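# Put phone on comic book, laptop on its stand

## Task

Place the phone so it lies flat and sits entirely on top of the comic book. Set the laptop, shut, onto the laptop stand with its top surface facing up and one of its long edges resting against the stand's lips. At the end, neither gripper may be in contact with the phone or the laptop.

## Robot and tools

Robot: two arms, left_arm and right_arm, each ending in a two-finger parallel gripper. Two head cameras give images: cam_head_left and cam_head_right, each 896x504 pixels.

Frame: everything uses the scene frame. Its origin is at table-top height, halfway between the two arms' nominal bases. +z points up, +x points out across the table, and left_arm is on the +y side (arm names do not match image left/right). The real bases sit slightly off their nominal spots; a BASES line, if present, gives the calibrated spot. A gripper's fingers extend along its own +z axis and close along its own y axis. end_effector_position (metres) is the point between the pads, roughly 1 cm short of the fingertips; end_effector_quat_wxyz is its orientation. Reported positions and orientations can be off by up to a few centimetres, more when the arm reaches far.

The 14-number row, shared by execute_actions and move: one flat list covering both arms, always all 14 numbers even if one arm is idle. Order: dx, dy, dz, rx, ry, rz, opening for left_arm, then the same seven for right_arm. Every value lies in [-1, 1]. dx, dy, dz, rx, ry, rz are offsets, not poses: they are measured along the scene axes from the arm's Hand target as it stood when the action or move began, and rotation happens about that Hand target's position. Scale: 1.0 equals 0.6 m for translation or 180 degrees for rotation. rx, ry, rz form a single rotation vector. A translation longer than 1.0 may be shortened along its direction. opening is absolute, not an offset: +1 is fully open (0.094 m), -1 fully closed. Sending 0 as an opening means half-closed, so to keep a gripper unchanged, repeat its current opening. Six zeros for an arm's pose re-requests its Hand target and also releases a push against something.

execute_actions(actions, cameras): actions is a list of actions; each action is a list of 1 to 15 rows, each row lasting one 1/30 s step. A short action keeps its last row until 15 steps are done. All rows in an action count from the same starting Hand target, not from the previous row; a new action restarts from the current Hand target, so repeating an offset keeps moving. An empty actions list just returns state and images.

move(target, speed, blend, opening_speed, blocking, cameras): straight-line path from each arm's Hand target. target is one 14-number row or a list of up to 15 rows; every row in a list is an offset from the same starting Hand targets. speed is in m/s (0.002 to 4.3, default 0.25; rotation up to twice that in rad/s), one value or one per target. blend (m) rounds corners of a list. opening_speed (0.2 or more, per second on the -1..+1 scale) makes finger changes gradual; use a low value when gripping fragile items. blocking=false returns after about 0.5 s while motion continues. Paths ignore obstacles and the other arm; faster moves stray more and hit harder, and targets set far beyond a contact press harder. Avoid paths near an arm's own base; go around it. Total path time caps at 10 s.

wait(seconds 0 to 10) lets the scene run with commands held. stop brakes a running move. zoom_image(camera, region [x0,y0,x1,y1], at most 504x504 px) enlarges part of the latest image of cam_head_left or cam_head_right. finished_scene(scene) ends the current scene for good; pass its number.

Result lines: end_effector_position/quat per arm; Hand target (last commanded pose after clipping, the base for next offsets); Tool commands; Joint positions (last value is measured opening in m); Joint velocities ("within noise" means at rest); Joint torques (include arm weight, have offsets, numbers 3 and 4 wrap at ±28 N m); grip_measured (opening on the -1..+1 scale, up to ~2.7 mm too wide when empty, a few mm narrower than a hard gripped part); grip_effort_nm (motor effort, negative closing, not a pad force). A move adds a "move:" line: done (within 10 mm and 2 degrees), off_target, moving, held, or fault, plus limits such as paced (pose clipped) or held (steps withheld). Neither done nor off_target tells you about contact. MOTOR HOT appears near 85 °C; at 100 °C that arm goes limp for 30 to 60 s or more (OVER-TEMPERATURE FAULT).

Behaviour to expect: orientation commands are clipped to within 40 degrees of the current orientation each step. Friction and weight can leave a gripper a centimetre or more from its target in free air; if so, send the remaining distance as an offset. An arm blocked by an object keeps pushing until told otherwise. A wrist near the first joint's axis can cause large arm swings. Joint ranges (rad): waist ±2.880, shoulder 0 to 3.142, elbow 0 to 3.019, wrist pitch -1.693 to 1.571, wrist yaw ±1.571, wrist roll ±2.094.

Avoid: objects falling or being left off the table; releasing moving items; slams and hard pushes; any arm stop; collisions or squeezing between the two arms (a gripper closing on the other arm's fingers counts); long stretched holds or pushing toward unreachable poses, which heat motors. Loose objects may occasionally get nudged by outside pushes, so check before finishing.

Each tool is called after ">>>" as a command line: name --argument value for each argument, lists and objects as JSON in quotes; but a table of rows of numbers goes row by row, as --pt "numbers of a row", without its own name.

## Session

>>> execute_actions --actions '[]'

Scene clock: 0.00 s.
left_arm: end_effector_position=(+0.4917, +0.7724, +0.2723) grip_measured=+1.000 grip_effort_nm=n/a end_effector_quat_wxyz=(+0.538, +0.343, +0.763, +0.102) | right_arm: end_effector_position=(+0.0817, -0.5453, +0.1551) grip_measured=+1.000 grip_effort_nm=n/a end_effector_quat_wxyz=(-0.018, +0.931, +0.365, +0.017)
Joint positions: left_arm=[1.045 1.959 1.826 -0.901 1.086 1.589 0.094] | right_arm=[-1.159 1.068 0.818 -1.355 -0.035 1.239 0.094]
Joint velocities: within noise
Joint torques (N m): no reading
Motor temperatures (°C): left_arm=[23 25 27 24 28 25 28] | right_arm=[27 30 27 25 24 24 25]
Heat: left arm: hottest wrist yaw 28 °C; right arm: hottest shoulder 30 °C.
Hand target: left_arm +0.4939, +0.7763, +0.2941; +0.539, +0.352, +0.755, +0.121 | right_arm +0.0850, -0.5527, +0.1634; -0.006, +0.931, +0.366, +0.017
Tool commands: left_gripper/opening=+1.0 right_gripper/opening=+1.0

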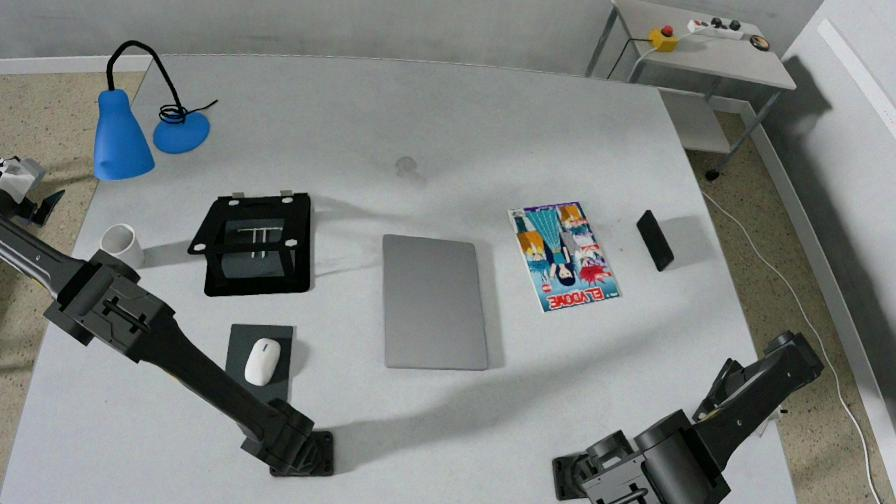

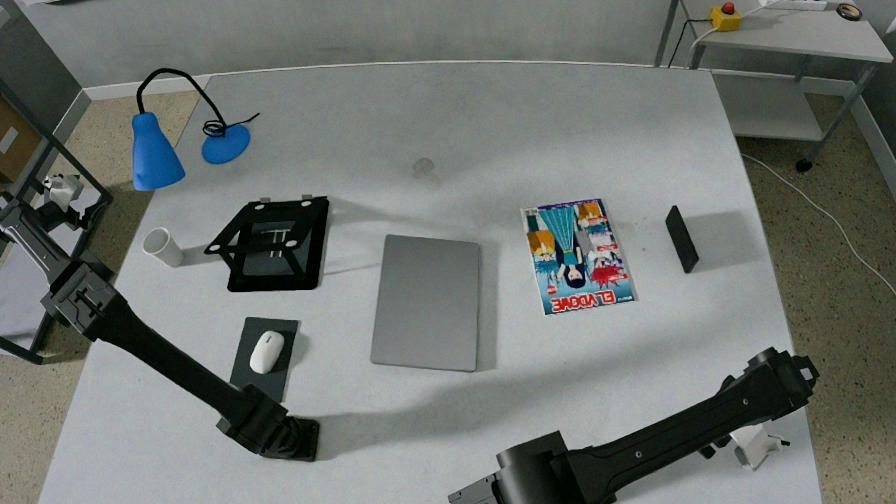

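>>> zoom_image --camera "cam_head_left" --region '[180, 170, 330, 310]'

>>> zoom_image --camera "cam_head_right" --region '[500, 180, 720, 330]'

>>> zoom_image --camera "cam_head_left" --region '[350, 210, 530, 390]'

>>> zoom_image --camera "cam_head_right" --region '[190, 180, 340, 310]'

>>> zoom_image --camera "cam_head_left" --region '[490, 180, 700, 330]'

Scaled by 3.360.

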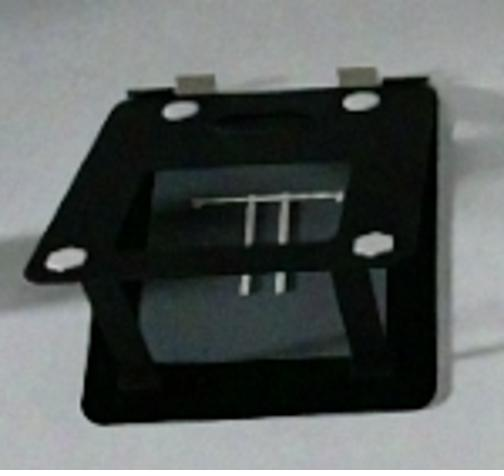

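Scaled by 2.291.

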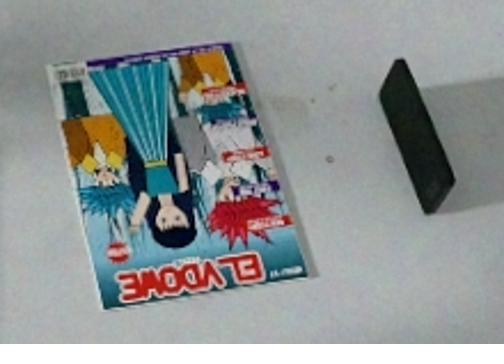

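Scaled by 2.800.

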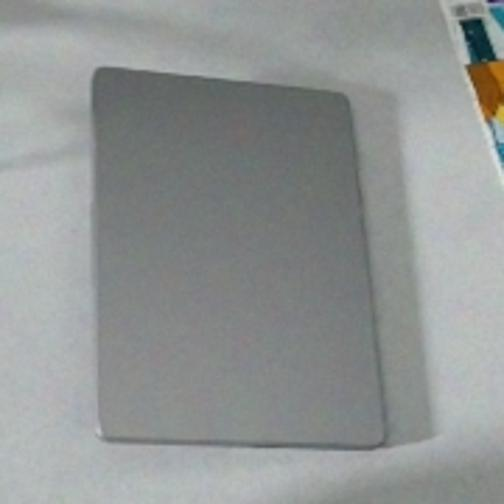

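Scaled by 3.360.

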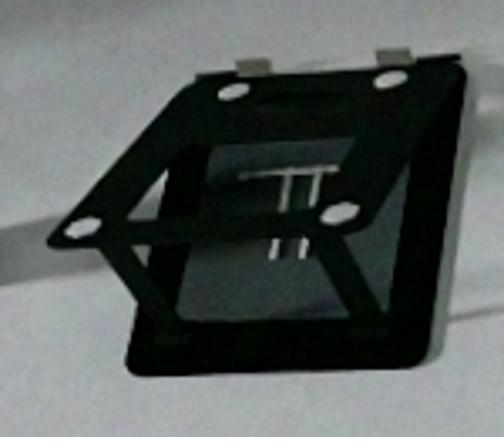

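Scaled by 2.400.

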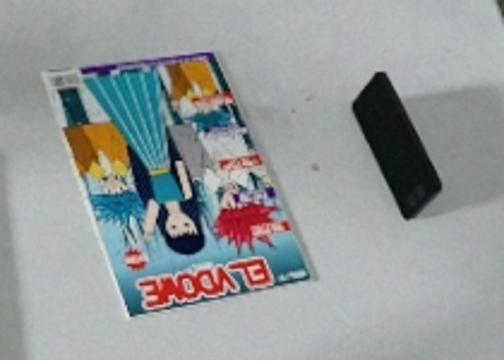

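>>> zoom_image --camera "cam_head_right" --region '[350, 330, 510, 390]'

>>> zoom_image --camera "cam_head_left" --region '[370, 330, 530, 390]'

>>> zoom_image --camera "cam_head_left" --region '[440, 220, 520, 300]'

>>> zoom_image --camera "cam_head_right" --region '[360, 220, 500, 300]'

>>> zoom_image --camera "cam_head_left" --region '[210, 310, 330, 420]'

Scaled by 3.150.

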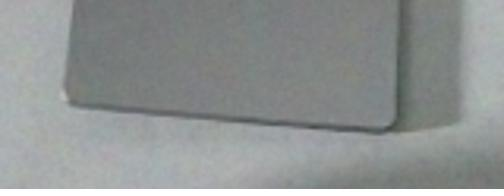

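Scaled by 3.150.

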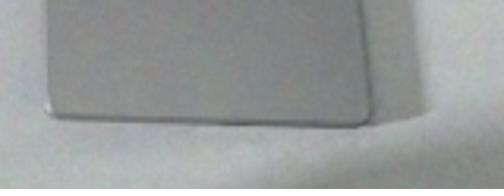

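Scaled by 6.300.

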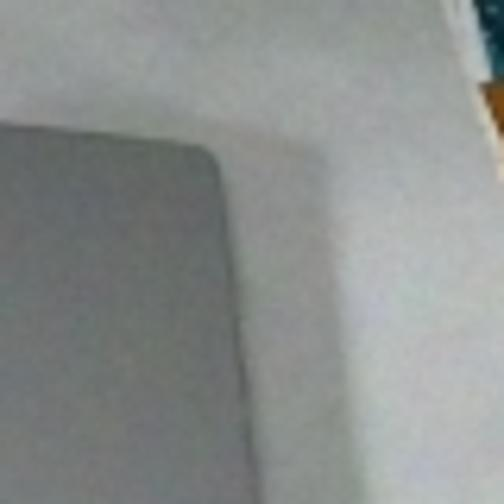

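Scaled by 3.600.

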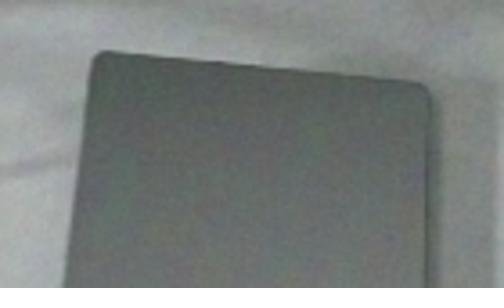

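Scaled by 4.200.

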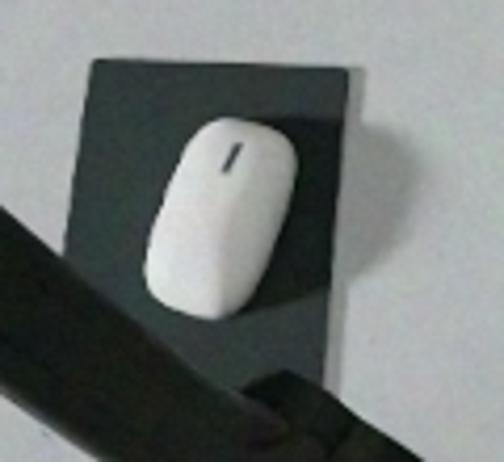

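>>> move --pt "0 0 0 0 0 0 1 0.19 0.05 0.31 0 0 0 1" --pt "0 0 0 0 0 0 1 0.525 0.03 0.31 0 0 -0.206 1" --blend '[0.05,0]'

Scene clock: 51.50 s.
left_arm: end_effector_position=(+0.4917, +0.7724, +0.2723) grip_measured=+1.000 grip_effort_nm=0.022 end_effector_quat_wxyz=(+0.538, +0.343, +0.763, +0.102) | right_arm: end_effector_position=(+0.3860, -0.5330, +0.3333) grip_measured=+1.000 grip_effort_nm=-0.007 end_effector_quat_wxyz=(-0.035, +0.963, +0.254, +0.087)
Joint positions: left_arm=[1.045 1.959 1.826 -0.901 1.086 1.589 0.094] | right_arm=[-0.562 1.538 1.708 -1.673 -0.175 2.075 0.094]
Joint velocities: within noise
Joint torques (N m): left_arm=[-0.97 -23.24 13.49 0.98 0.52 -0.06] | right_arm=[1.2 -14.45 12.74 -0.16 -0.03 0.23]
Motor temperatures (°C): left_arm=[23 29 32 24 28 24 27] | right_arm=[27 31 35 25 24 24 25]
Heat: left arm: hottest elbow 32 °C; right arm: hottest elbow 35 °C.
Hand target: left_arm +0.4939, +0.7763, +0.2941; +0.539, +0.352, +0.755, +0.121 | right_arm +0.4000, -0.5348, +0.3495; +0.000, +0.999, +0.051, +0.018
Off the commanded pose: left_arm 0.022 m, 3 deg | right_arm 0.021 m, 25 deg.
joint sent to its limit (right arm) — joint 4 (wrist pitch), lower limit; joint 6 (wrist roll), upper limit. The joint targets are off in orientation, not in position.
move: off_target (left_arm, right_arm)

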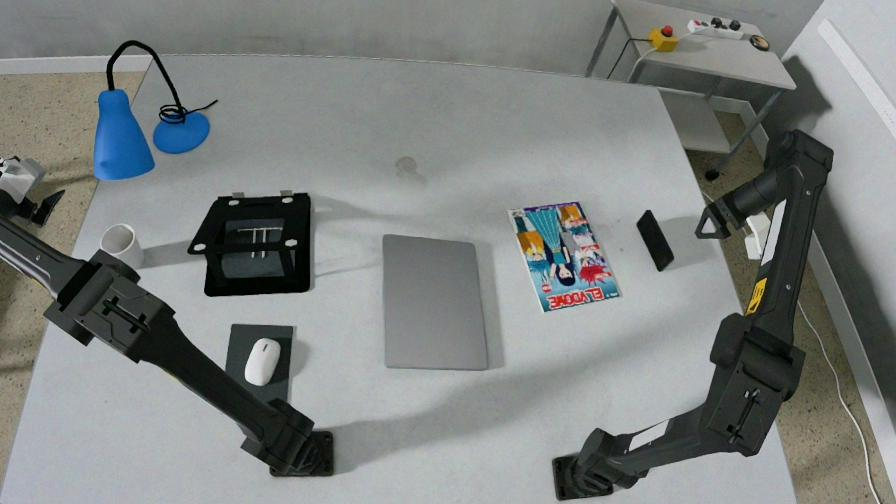

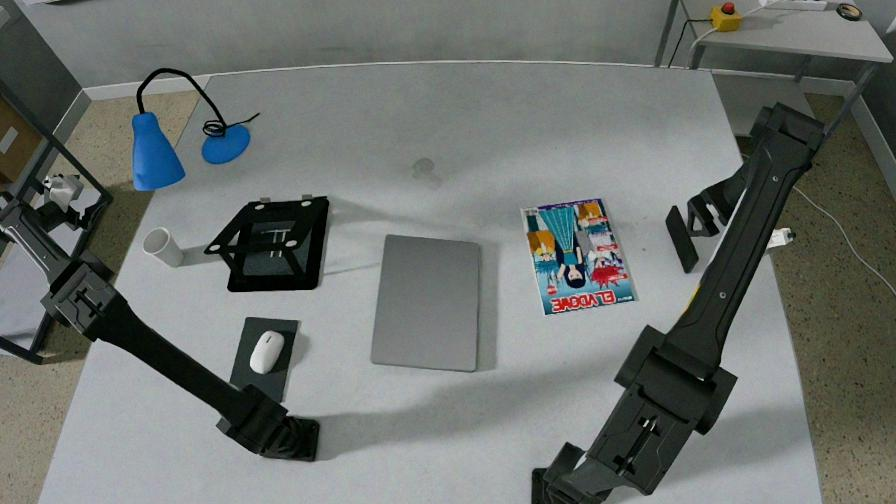

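>>> move --pt "0 0 0 0 0 0 1 -0.02 0 -0.12 0 0 0.48 1" --pt "0 0 0 0 0 0 1 0 0 -0.25 0 0 0.97 1" --blend '[0.05,0]'

Scene clock: 63.20 s.
left_arm: end_effector_position=(+0.4918, +0.7724, +0.2720) grip_measured=+1.000 grip_effort_nm=0.022 end_effector_quat_wxyz=(+0.538, +0.343, +0.763, +0.102) | right_arm: end_effector_position=(+0.3962, -0.5394, +0.2165) grip_measured=+1.000 grip_effort_nm=-0.017 end_effector_quat_wxyz=(-0.005, +0.007, +1.000, -0.005)
Joint positions: left_arm=[1.045 1.959 1.826 -0.901 1.086 1.589 0.094] | right_arm=[-0.495 1.611 1.496 -1.461 0.014 -0.476 0.094]
Joint velocities: within noise
Joint torques (N m): left_arm=[-1.67 -23.18 13.75 1.14 0.5 -0.04] | right_arm=[1.32 -15.03 7.28 0.44 0.08 0.04]
Motor temperatures (°C): left_arm=[23 29 32 24 28 24 27] | right_arm=[27 31 36 25 24 24 25]
Heat: left arm: hottest elbow 32 °C; right arm: hottest elbow 36 °C.
Hand target: left_arm +0.4940, +0.7763, +0.2938; +0.539, +0.352, +0.755, +0.121 | right_arm +0.3999, -0.5348, +0.1994; -0.018, -0.004, +1.000, +0.000
Off the commanded pose: left_arm 0.023 m, 3 deg | right_arm 0.018 m, 2 deg.
move: off_target (left_arm, right_arm)

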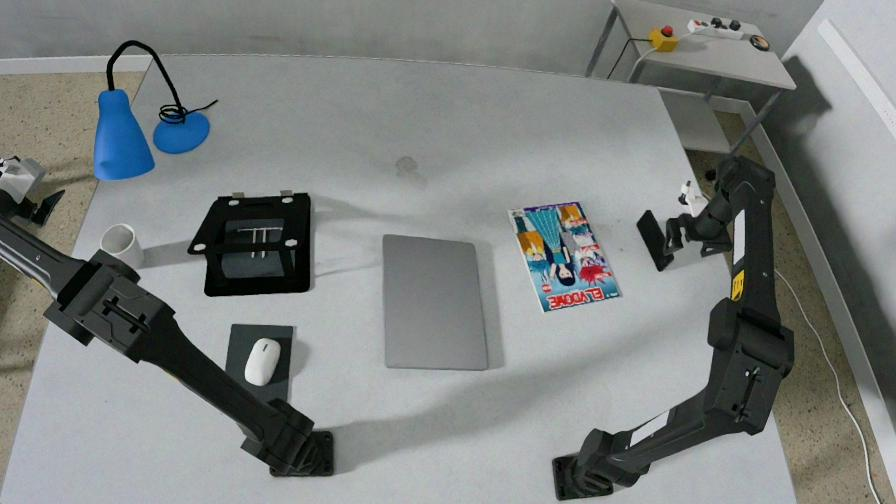

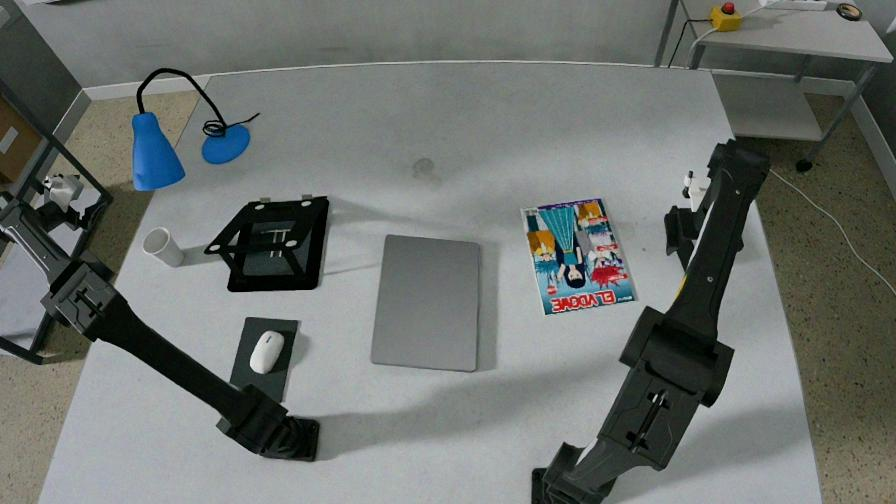

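>>> zoom_image --camera "cam_head_left" --region '[620, 160, 780, 300]'

>>> zoom_image --camera "cam_head_right" --region '[640, 150, 780, 290]'

Scaled by 3.150.

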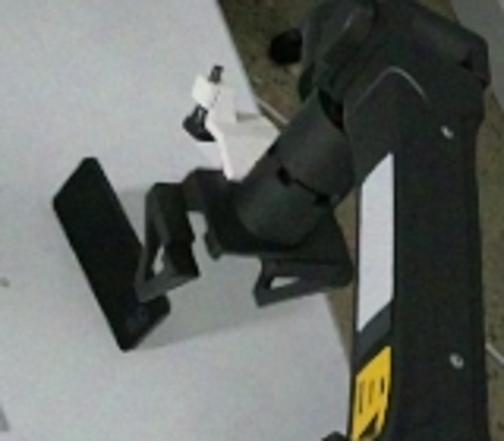

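Scaled by 3.600.

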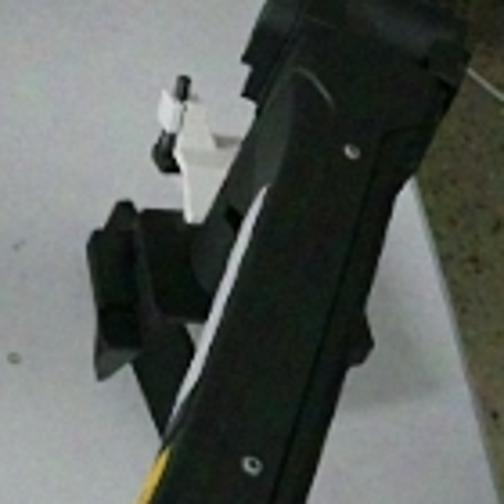

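>>> move --target '[0,0,0,0,0,0,1,0.167,-0.03,-0.03,0,0,0.05,1]'

>>> zoom_image --camera "cam_head_left" --region '[620, 160, 780, 300]'

>>> zoom_image --camera "cam_head_right" --region '[640, 150, 780, 290]'

Scene clock: 89.23 s.
left_arm: end_effector_position=(+0.4917, +0.7724, +0.2723) grip_measured=+1.000 grip_effort_nm=0.017 end_effector_quat_wxyz=(+0.538, +0.343, +0.763, +0.102) | right_arm: end_effector_position=(+0.4831, -0.5486, +0.1736) grip_measured=+1.000 grip_effort_nm=-0.017 end_effector_quat_wxyz=(-0.028, -0.075, +0.997, +0.005)
Joint positions: left_arm=[1.045 1.959 1.826 -0.901 1.086 1.589 0.094] | right_arm=[-0.436 1.874 1.736 -1.486 0.018 -0.581 0.094]
Joint velocities: within noise
Joint torques (N m): left_arm=[-1.67 -23.41 13.55 1.24 0.56 -0.01] | right_arm=[0.91 -19.19 12.33 -0.34 0.06 0.06]
Motor temperatures (°C): left_arm=[23 30 33 24 28 24 27] | right_arm=[27 32 36 25 24 23 25]
Heat: left arm: hottest elbow 33 °C; right arm: hottest elbow 36 °C.
Hand target: left_arm +0.4939, +0.7763, +0.2941; +0.539, +0.352, +0.755, +0.121 | right_arm +0.5001, -0.5528, +0.1814; -0.018, -0.082, +0.996, -0.001
Off the commanded pose: left_arm 0.022 m, 3 deg | right_arm 0.019 m, 2 deg.
move: off_target (left_arm, right_arm)

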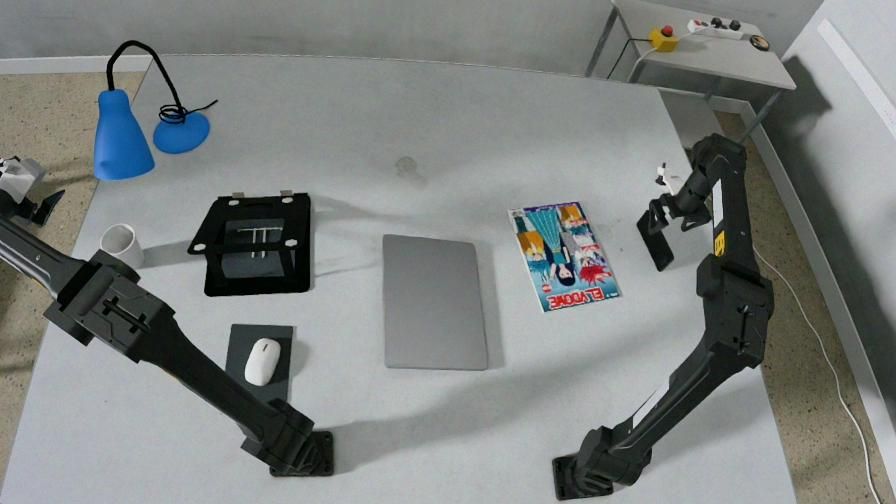

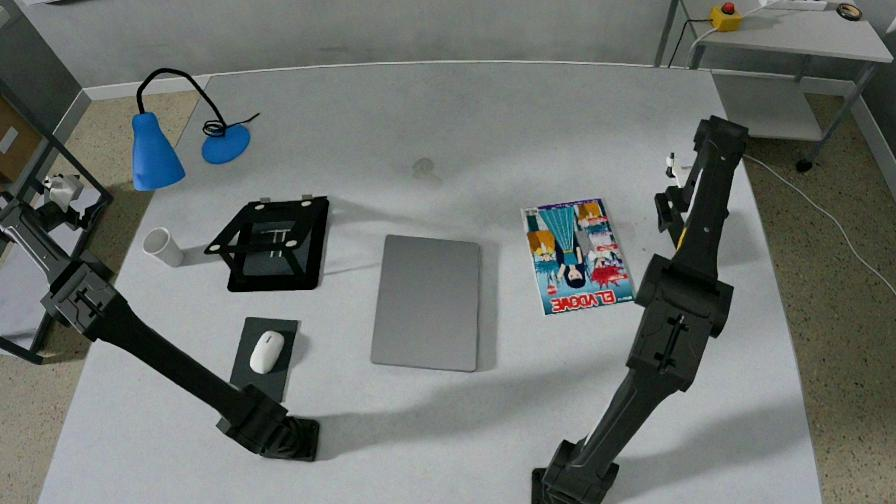

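Scaled by 3.150.

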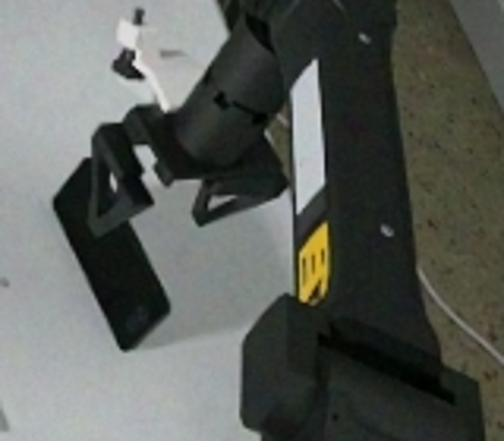

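Scaled by 3.600.

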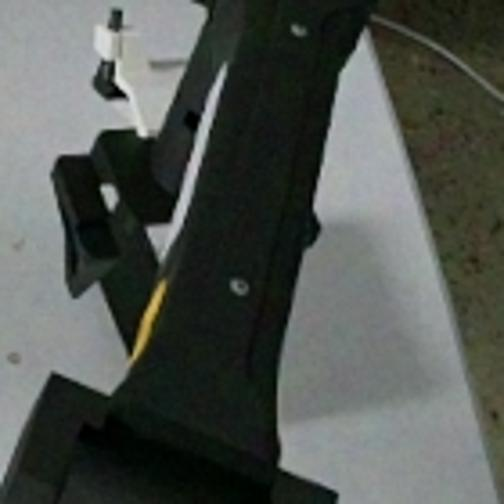

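>>> move --target '[0,0,0,0,0,0,1,0.055,-0.075,-0.06,0,0,0,1]'

>>> zoom_image --camera "cam_head_left" --region '[620, 180, 740, 290]'

>>> zoom_image --camera "cam_head_right" --region '[640, 150, 780, 290]'

Scene clock: 99.20 s.
left_arm: end_effector_position=(+0.4917, +0.7724, +0.2723) grip_measured=+1.000 grip_effort_nm=0.022 end_effector_quat_wxyz=(+0.538, +0.343, +0.763, +0.102) | right_arm: end_effector_position=(+0.5195, -0.5859, +0.1362) grip_measured=+1.000 grip_effort_nm=-0.017 end_effector_quat_wxyz=(-0.032, -0.082, +0.996, +0.008)
Joint positions: left_arm=[1.045 1.959 1.826 -0.901 1.086 1.589 0.094] | right_arm=[-0.466 2.034 1.883 -1.482 0.02 -0.624 0.094]
Joint velocities: within noise
Joint torques (N m): left_arm=[-1.67 -23.36 13.74 1.1 0.5 -0.05] | right_arm=[0.03 -22.24 12.3 -0.13 0.04 0.09]
Motor temperatures (°C): left_arm=[23 30 34 24 28 24 27] | right_arm=[27 32 38 25 24 23 25]
Heat: left arm: hottest elbow 34 °C; right arm: hottest elbow 38 °C.
Hand target: left_arm +0.4939, +0.7763, +0.2941; +0.539, +0.352, +0.755, +0.121 | right_arm +0.5332, -0.5977, +0.1455; -0.018, -0.082, +0.996, -0.001
Off the commanded pose: left_arm 0.022 m, 3 deg | right_arm 0.020 m, 2 deg.
move: off_target (left_arm, right_arm)

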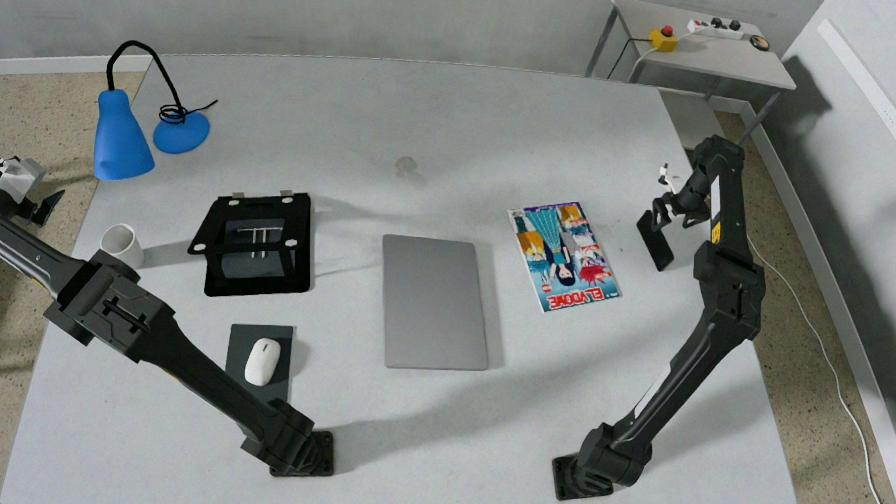

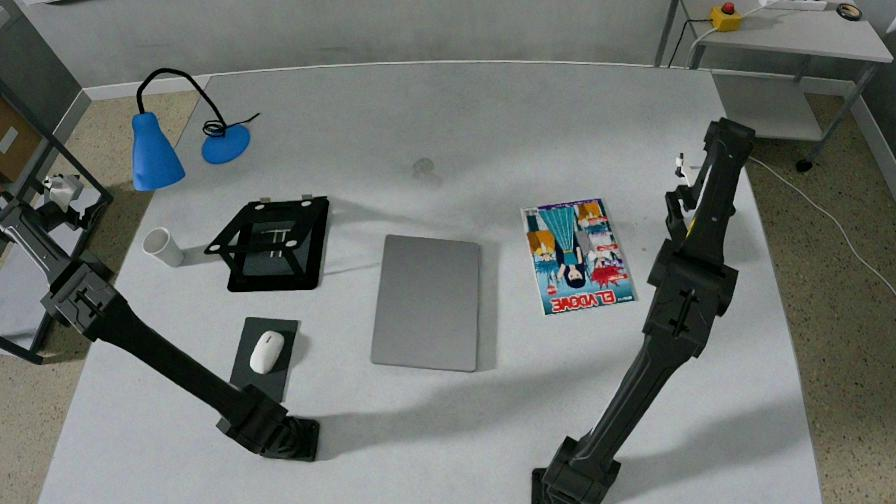

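Scaled by 4.200.

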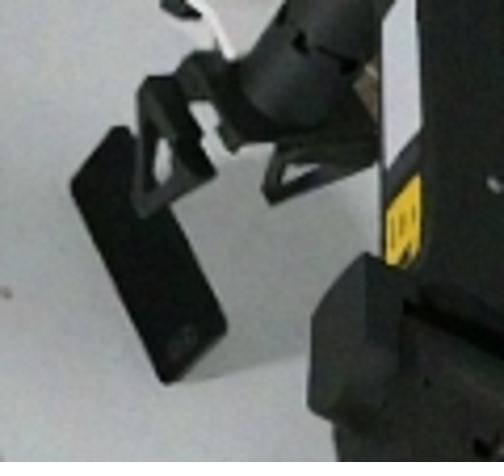

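Scaled by 3.600.

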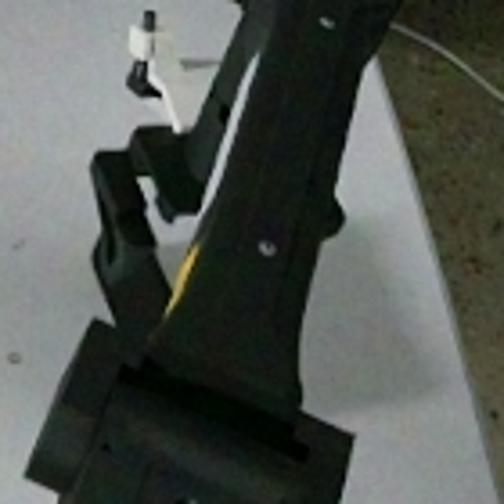

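>>> move --pt "0 0 0 0 0 0 1 0.028 -0.034 0 0 0 0 1" --pt "0 0 0 0 0 0 1 0.028 -0.034 -0.08 0 0 0 1" --speed 0.12

>>> zoom_image --camera "cam_head_left" --region '[620, 180, 740, 290]'

>>> zoom_image --camera "cam_head_right" --region '[640, 150, 780, 290]'

Scene clock: 105.70 s.
left_arm: end_effector_position=(+0.4917, +0.7724, +0.2723) grip_measured=+1.000 grip_effort_nm=0.017 end_effector_quat_wxyz=(+0.538, +0.343, +0.763, +0.102) | right_arm: end_effector_position=(+0.5519, -0.6109, +0.1181) grip_measured=+1.000 grip_effort_nm=-0.022 end_effector_quat_wxyz=(-0.008, -0.084, +0.996, -0.007)
Joint positions: left_arm=[1.045 1.959 1.826 -0.901 1.086 1.589 0.094] | right_arm=[-0.478 2.122 1.981 -1.437 0.02 -0.64 0.094]
Joint velocities: within noise
Joint torques (N m): left_arm=[-1.73 -23.53 13.72 1.31 0.51 -0.03] | right_arm=[-0.32 -23.65 7.91 0.47 0.04 0.09]
Motor temperatures (°C): left_arm=[23 30 34 24 28 24 27] | right_arm=[27 33 39 25 24 23 25]
Heat: left arm: hottest elbow 34 °C; right arm: hottest elbow 39 °C.
Hand target: left_arm +0.4939, +0.7763, +0.2941; +0.539, +0.352, +0.755, +0.121 | right_arm +0.5500, -0.6181, +0.0975; -0.018, -0.082, +0.996, -0.001
Off the commanded pose: left_arm 0.022 m, 3 deg | right_arm 0.022 m, 1 deg.
move: off_target (left_arm, right_arm)

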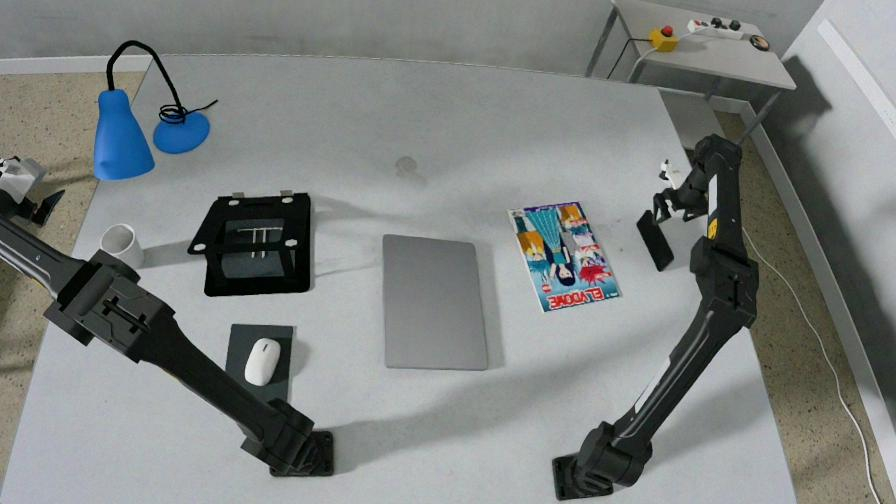

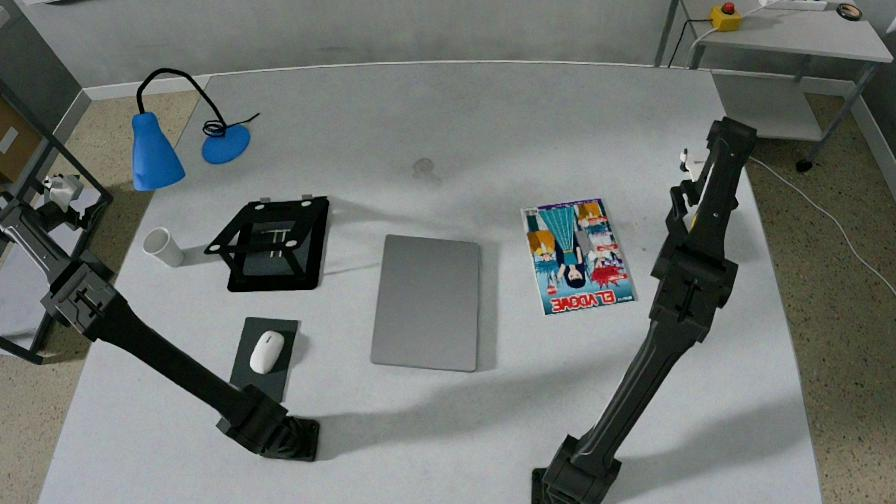

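Scaled by 4.200.

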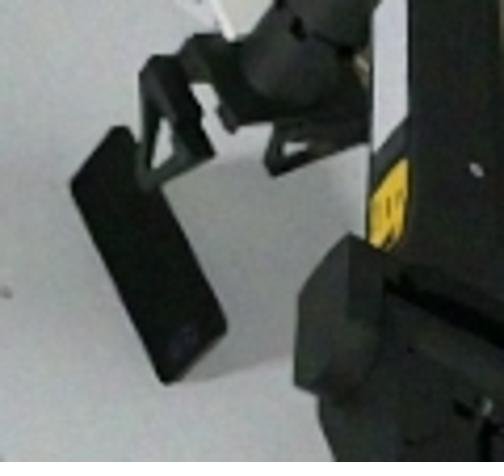

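Scaled by 3.600.

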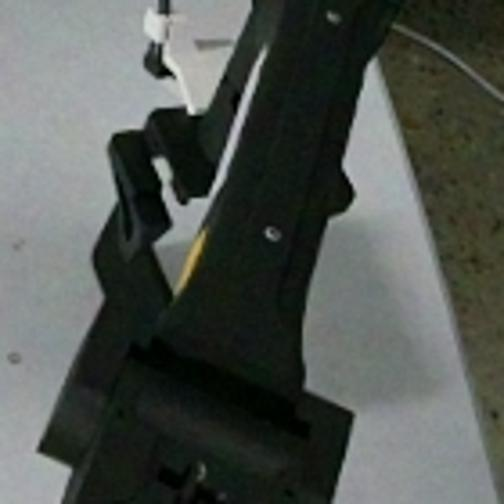

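>>> move --pt "0 0 0 0 0 0 1 -0.027 0.023 -0.03 0 0 0 1" --pt "0 0 0 0 0 0 1 -0.027 0.023 -0.096 0 0 0 1" --speed 0.12

>>> zoom_image --camera "cam_head_left" --region '[620, 180, 740, 290]'

>>> zoom_image --camera "cam_head_right" --region '[640, 150, 780, 290]'

Scene clock: 110.63 s.
left_arm: end_effector_position=(+0.4917, +0.7724, +0.2723) grip_measured=+1.000 grip_effort_nm=0.017 end_effector_quat_wxyz=(+0.538, +0.343, +0.763, +0.102) | right_arm: end_effector_position=(+0.5374, -0.6035, +0.0541) grip_measured=+1.000 grip_effort_nm=-0.022 end_effector_quat_wxyz=(-0.011, -0.084, +0.996, -0.005)
Joint positions: left_arm=[1.045 1.959 1.826 -0.901 1.086 1.589 0.094] | right_arm=[-0.478 2.122 1.808 -1.271 0.02 -0.641 0.094]
Joint velocities: within noise
Joint torques (N m): left_arm=[-1.61 -23.59 13.64 1.11 0.52 -0.06] | right_arm=[0.21 -23.82 7.17 0.42 0.04 0.15]
Motor temperatures (°C): left_arm=[23 31 34 24 28 24 27] | right_arm=[27 33 38 25 24 23 25]
Heat: left arm: hottest elbow 34 °C; right arm: hottest elbow 38 °C.
Hand target: left_arm +0.4939, +0.7763, +0.2941; +0.539, +0.352, +0.755, +0.121 | right_arm +0.5337, -0.6043, +0.0398; -0.018, -0.082, +0.996, -0.001
Off the commanded pose: left_arm 0.022 m, 3 deg | right_arm 0.015 m, 1 deg.
move: off_target (left_arm, right_arm)

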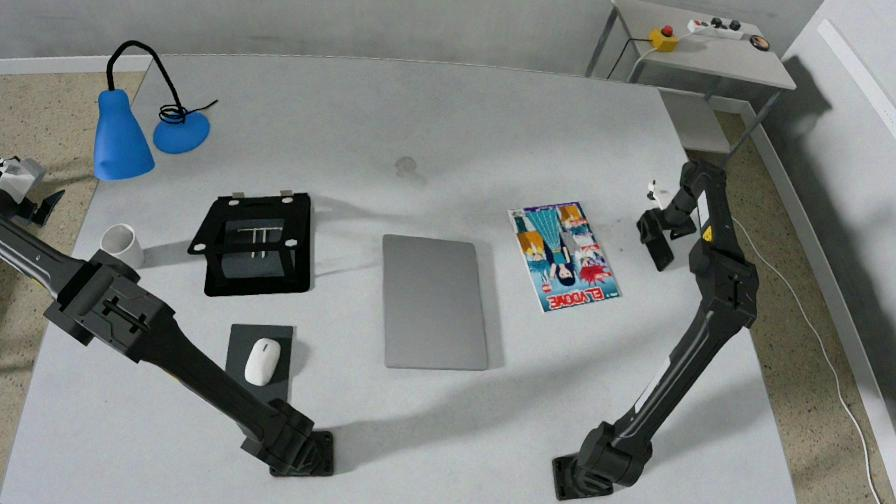

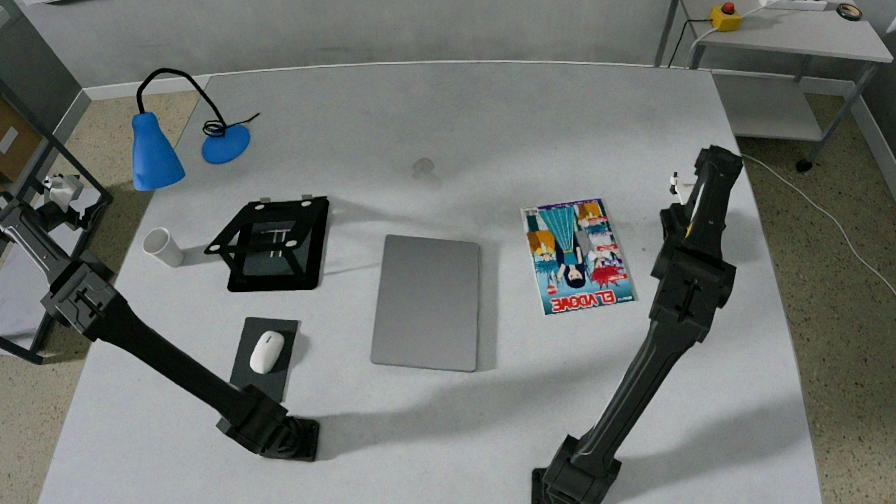

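Scaled by 4.200.

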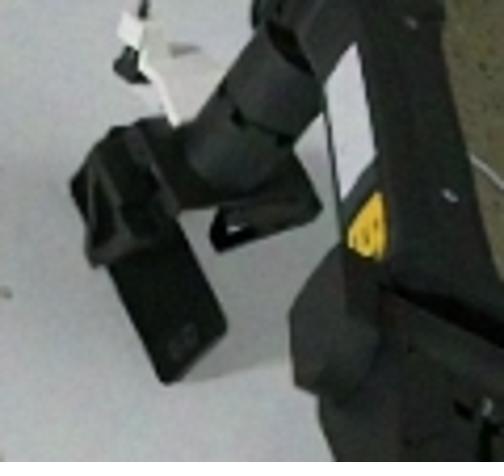

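Scaled by 3.600.

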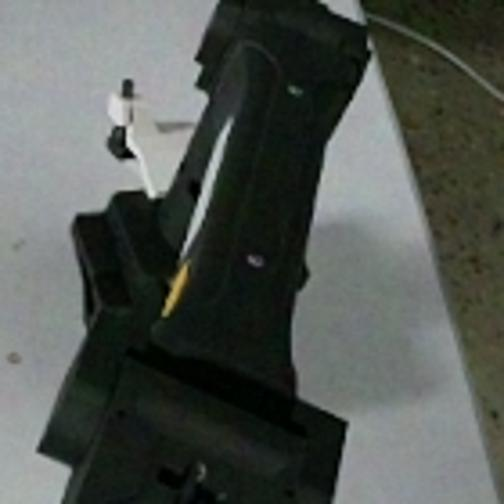

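>>> move --target '[0,0,0,0,0,0,1,0,0,0,0,0,0,-0.95]' --opening_speed 0.6

>>> zoom_image --camera "cam_head_left" --region '[620, 180, 740, 290]'

Scene clock: 116.17 s.
left_arm: end_effector_position=(+0.4918, +0.7724, +0.2720) grip_measured=+1.000 grip_effort_nm=0.027 end_effector_quat_wxyz=(+0.538, +0.343, +0.763, +0.102) | right_arm: end_effector_position=(+0.5376, -0.6035, +0.0540) grip_measured=-0.841 grip_effort_nm=-1.018 end_effector_quat_wxyz=(-0.010, -0.084, +0.996, -0.005)
Joint positions: left_arm=[1.045 1.959 1.826 -0.901 1.086 1.589 0.094] | right_arm=[-0.478 2.122 1.808 -1.27 0.02 -0.641 0.007]
Joint velocities: within noise
Joint torques (N m): left_arm=[-1.55 -23.71 13.86 1.11 0.5 -0.01] | right_arm=[0.15 -23.77 6.97 0.44 0.05 0.15]
Motor temperatures (°C): left_arm=[23 31 34 24 28 24 27] | right_arm=[27 33 37 25 24 23 25]
Heat: left arm: hottest elbow 34 °C; right arm: hottest elbow 37 °C.
Hand target: left_arm +0.4939, +0.7763, +0.2941; +0.539, +0.352, +0.755, +0.121 | right_arm +0.5337, -0.6043, +0.0398; -0.018, -0.082, +0.996, -0.001
Off the commanded pose: left_arm 0.023 m, 3 deg | right_arm 0.015 m, 1 deg.
move: off_target (left_arm, right_arm)

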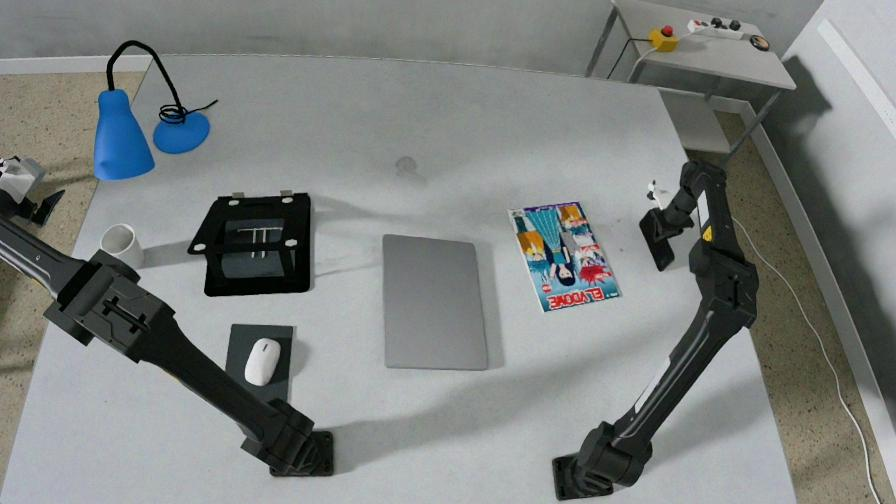

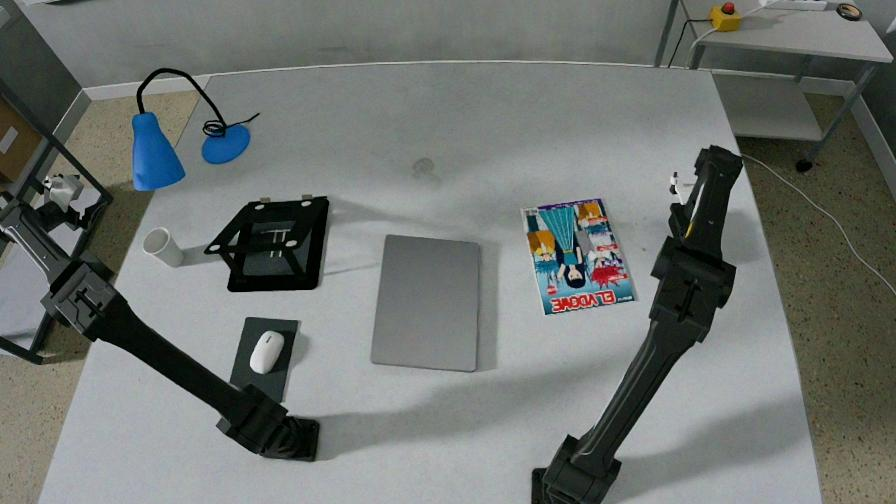

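Scaled by 4.200.

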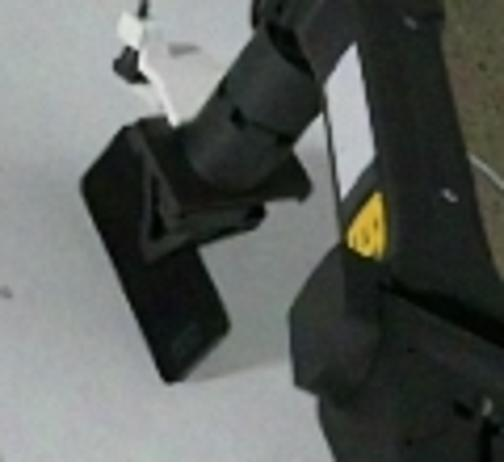

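>>> move --pt "0 0 0 0 0 0 1 0 0 0.2 0 0 0 -0.95" --pt "0 0 0 0 0 0 1 -0.173 0.307 0.35 0 0 0.5 -0.95" --pt "0 0 0 0 0 0 1 -0.131 0.44 0.2 -0.2045 -0.29 0.453 -0.95" --speed '[0.15,0.25,0.25]' --blend '[0.04,0.04,0]'

>>> zoom_image --camera "cam_head_left" --region '[490, 160, 670, 340]'

>>> zoom_image --camera "cam_head_right" --region '[490, 160, 670, 340]'

Scene clock: 157.47 s.
left_arm: end_effector_position=(+0.4917, +0.7724, +0.2723) grip_measured=+1.000 grip_effort_nm=0.022 end_effector_quat_wxyz=(+0.538, +0.343, +0.763, +0.102) | right_arm: end_effector_position=(+0.4529, -0.3460, +0.1544) grip_measured=-0.842 grip_effort_nm=-1.038 end_effector_quat_wxyz=(-0.351, +0.664, -0.580, +0.315)
Joint positions: left_arm=[1.045 1.959 1.826 -0.901 1.086 1.589 0.094] | right_arm=[-0.162 1.26 0.647 0.008 -0.231 -1.742 0.007]
Joint velocities: within noise
Joint torques (N m): left_arm=[-1.44 -23.47 13.53 1.1 0.5 -0.05] | right_arm=[1.44 -10.87 7.58 2.33 -0.04 0.31]
Motor temperatures (°C): left_arm=[23 31 35 24 28 24 27] | right_arm=[27 35 35 25 24 23 27]
Heat: left arm: hottest elbow 35 °C; right arm: hottest shoulder 35 °C.
Hand target: left_arm +0.4939, +0.7763, +0.2941; +0.539, +0.352, +0.755, +0.121 | right_arm +0.4552, -0.3403, +0.1599; -0.361, +0.662, -0.572, +0.323
Off the commanded pose: left_arm 0.022 m, 3 deg | right_arm 0.008 m, 2 deg.
move: off_target (left_arm)

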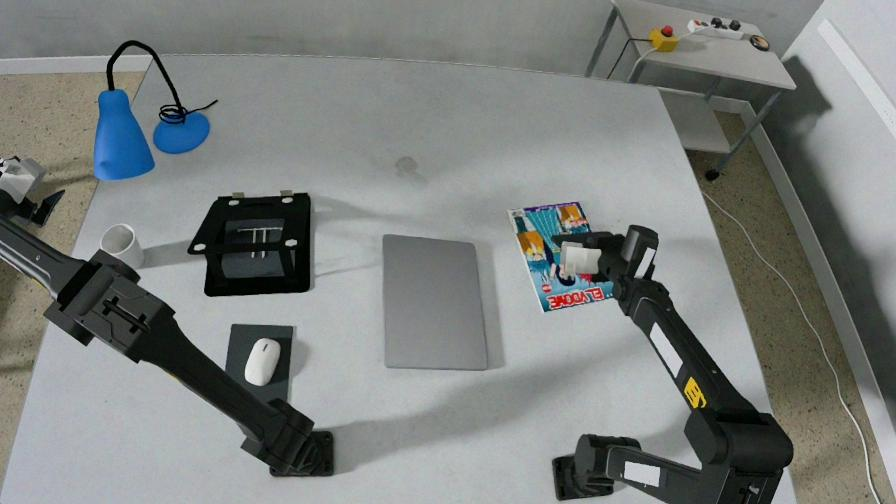

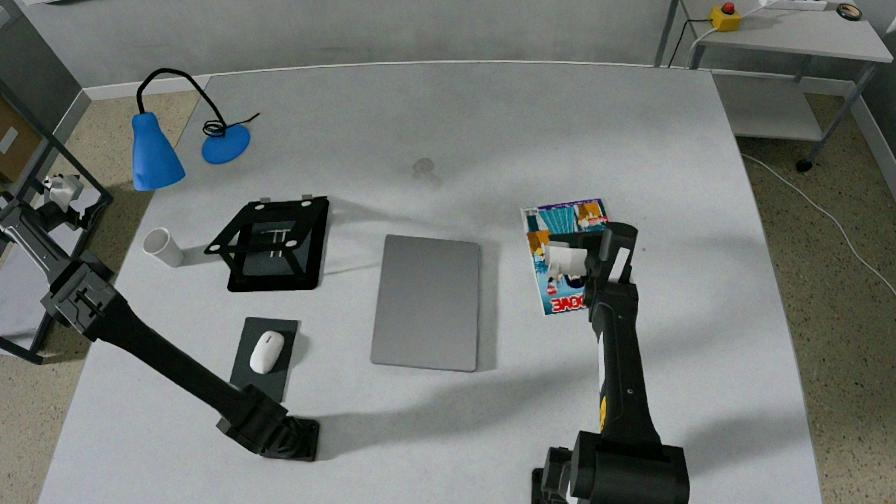

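Scaled by 2.800.

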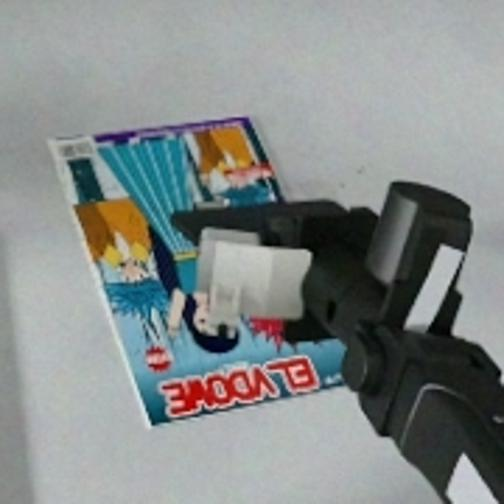

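Scaled by 2.800.

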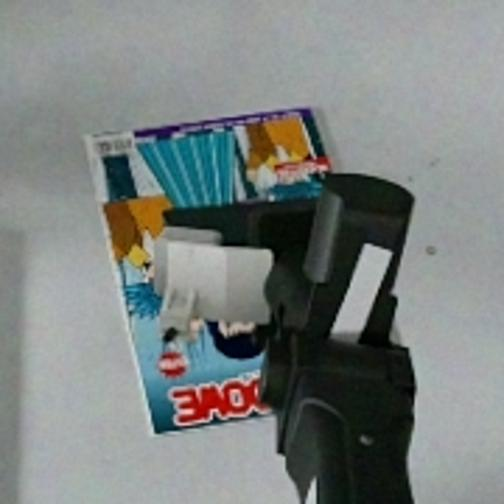

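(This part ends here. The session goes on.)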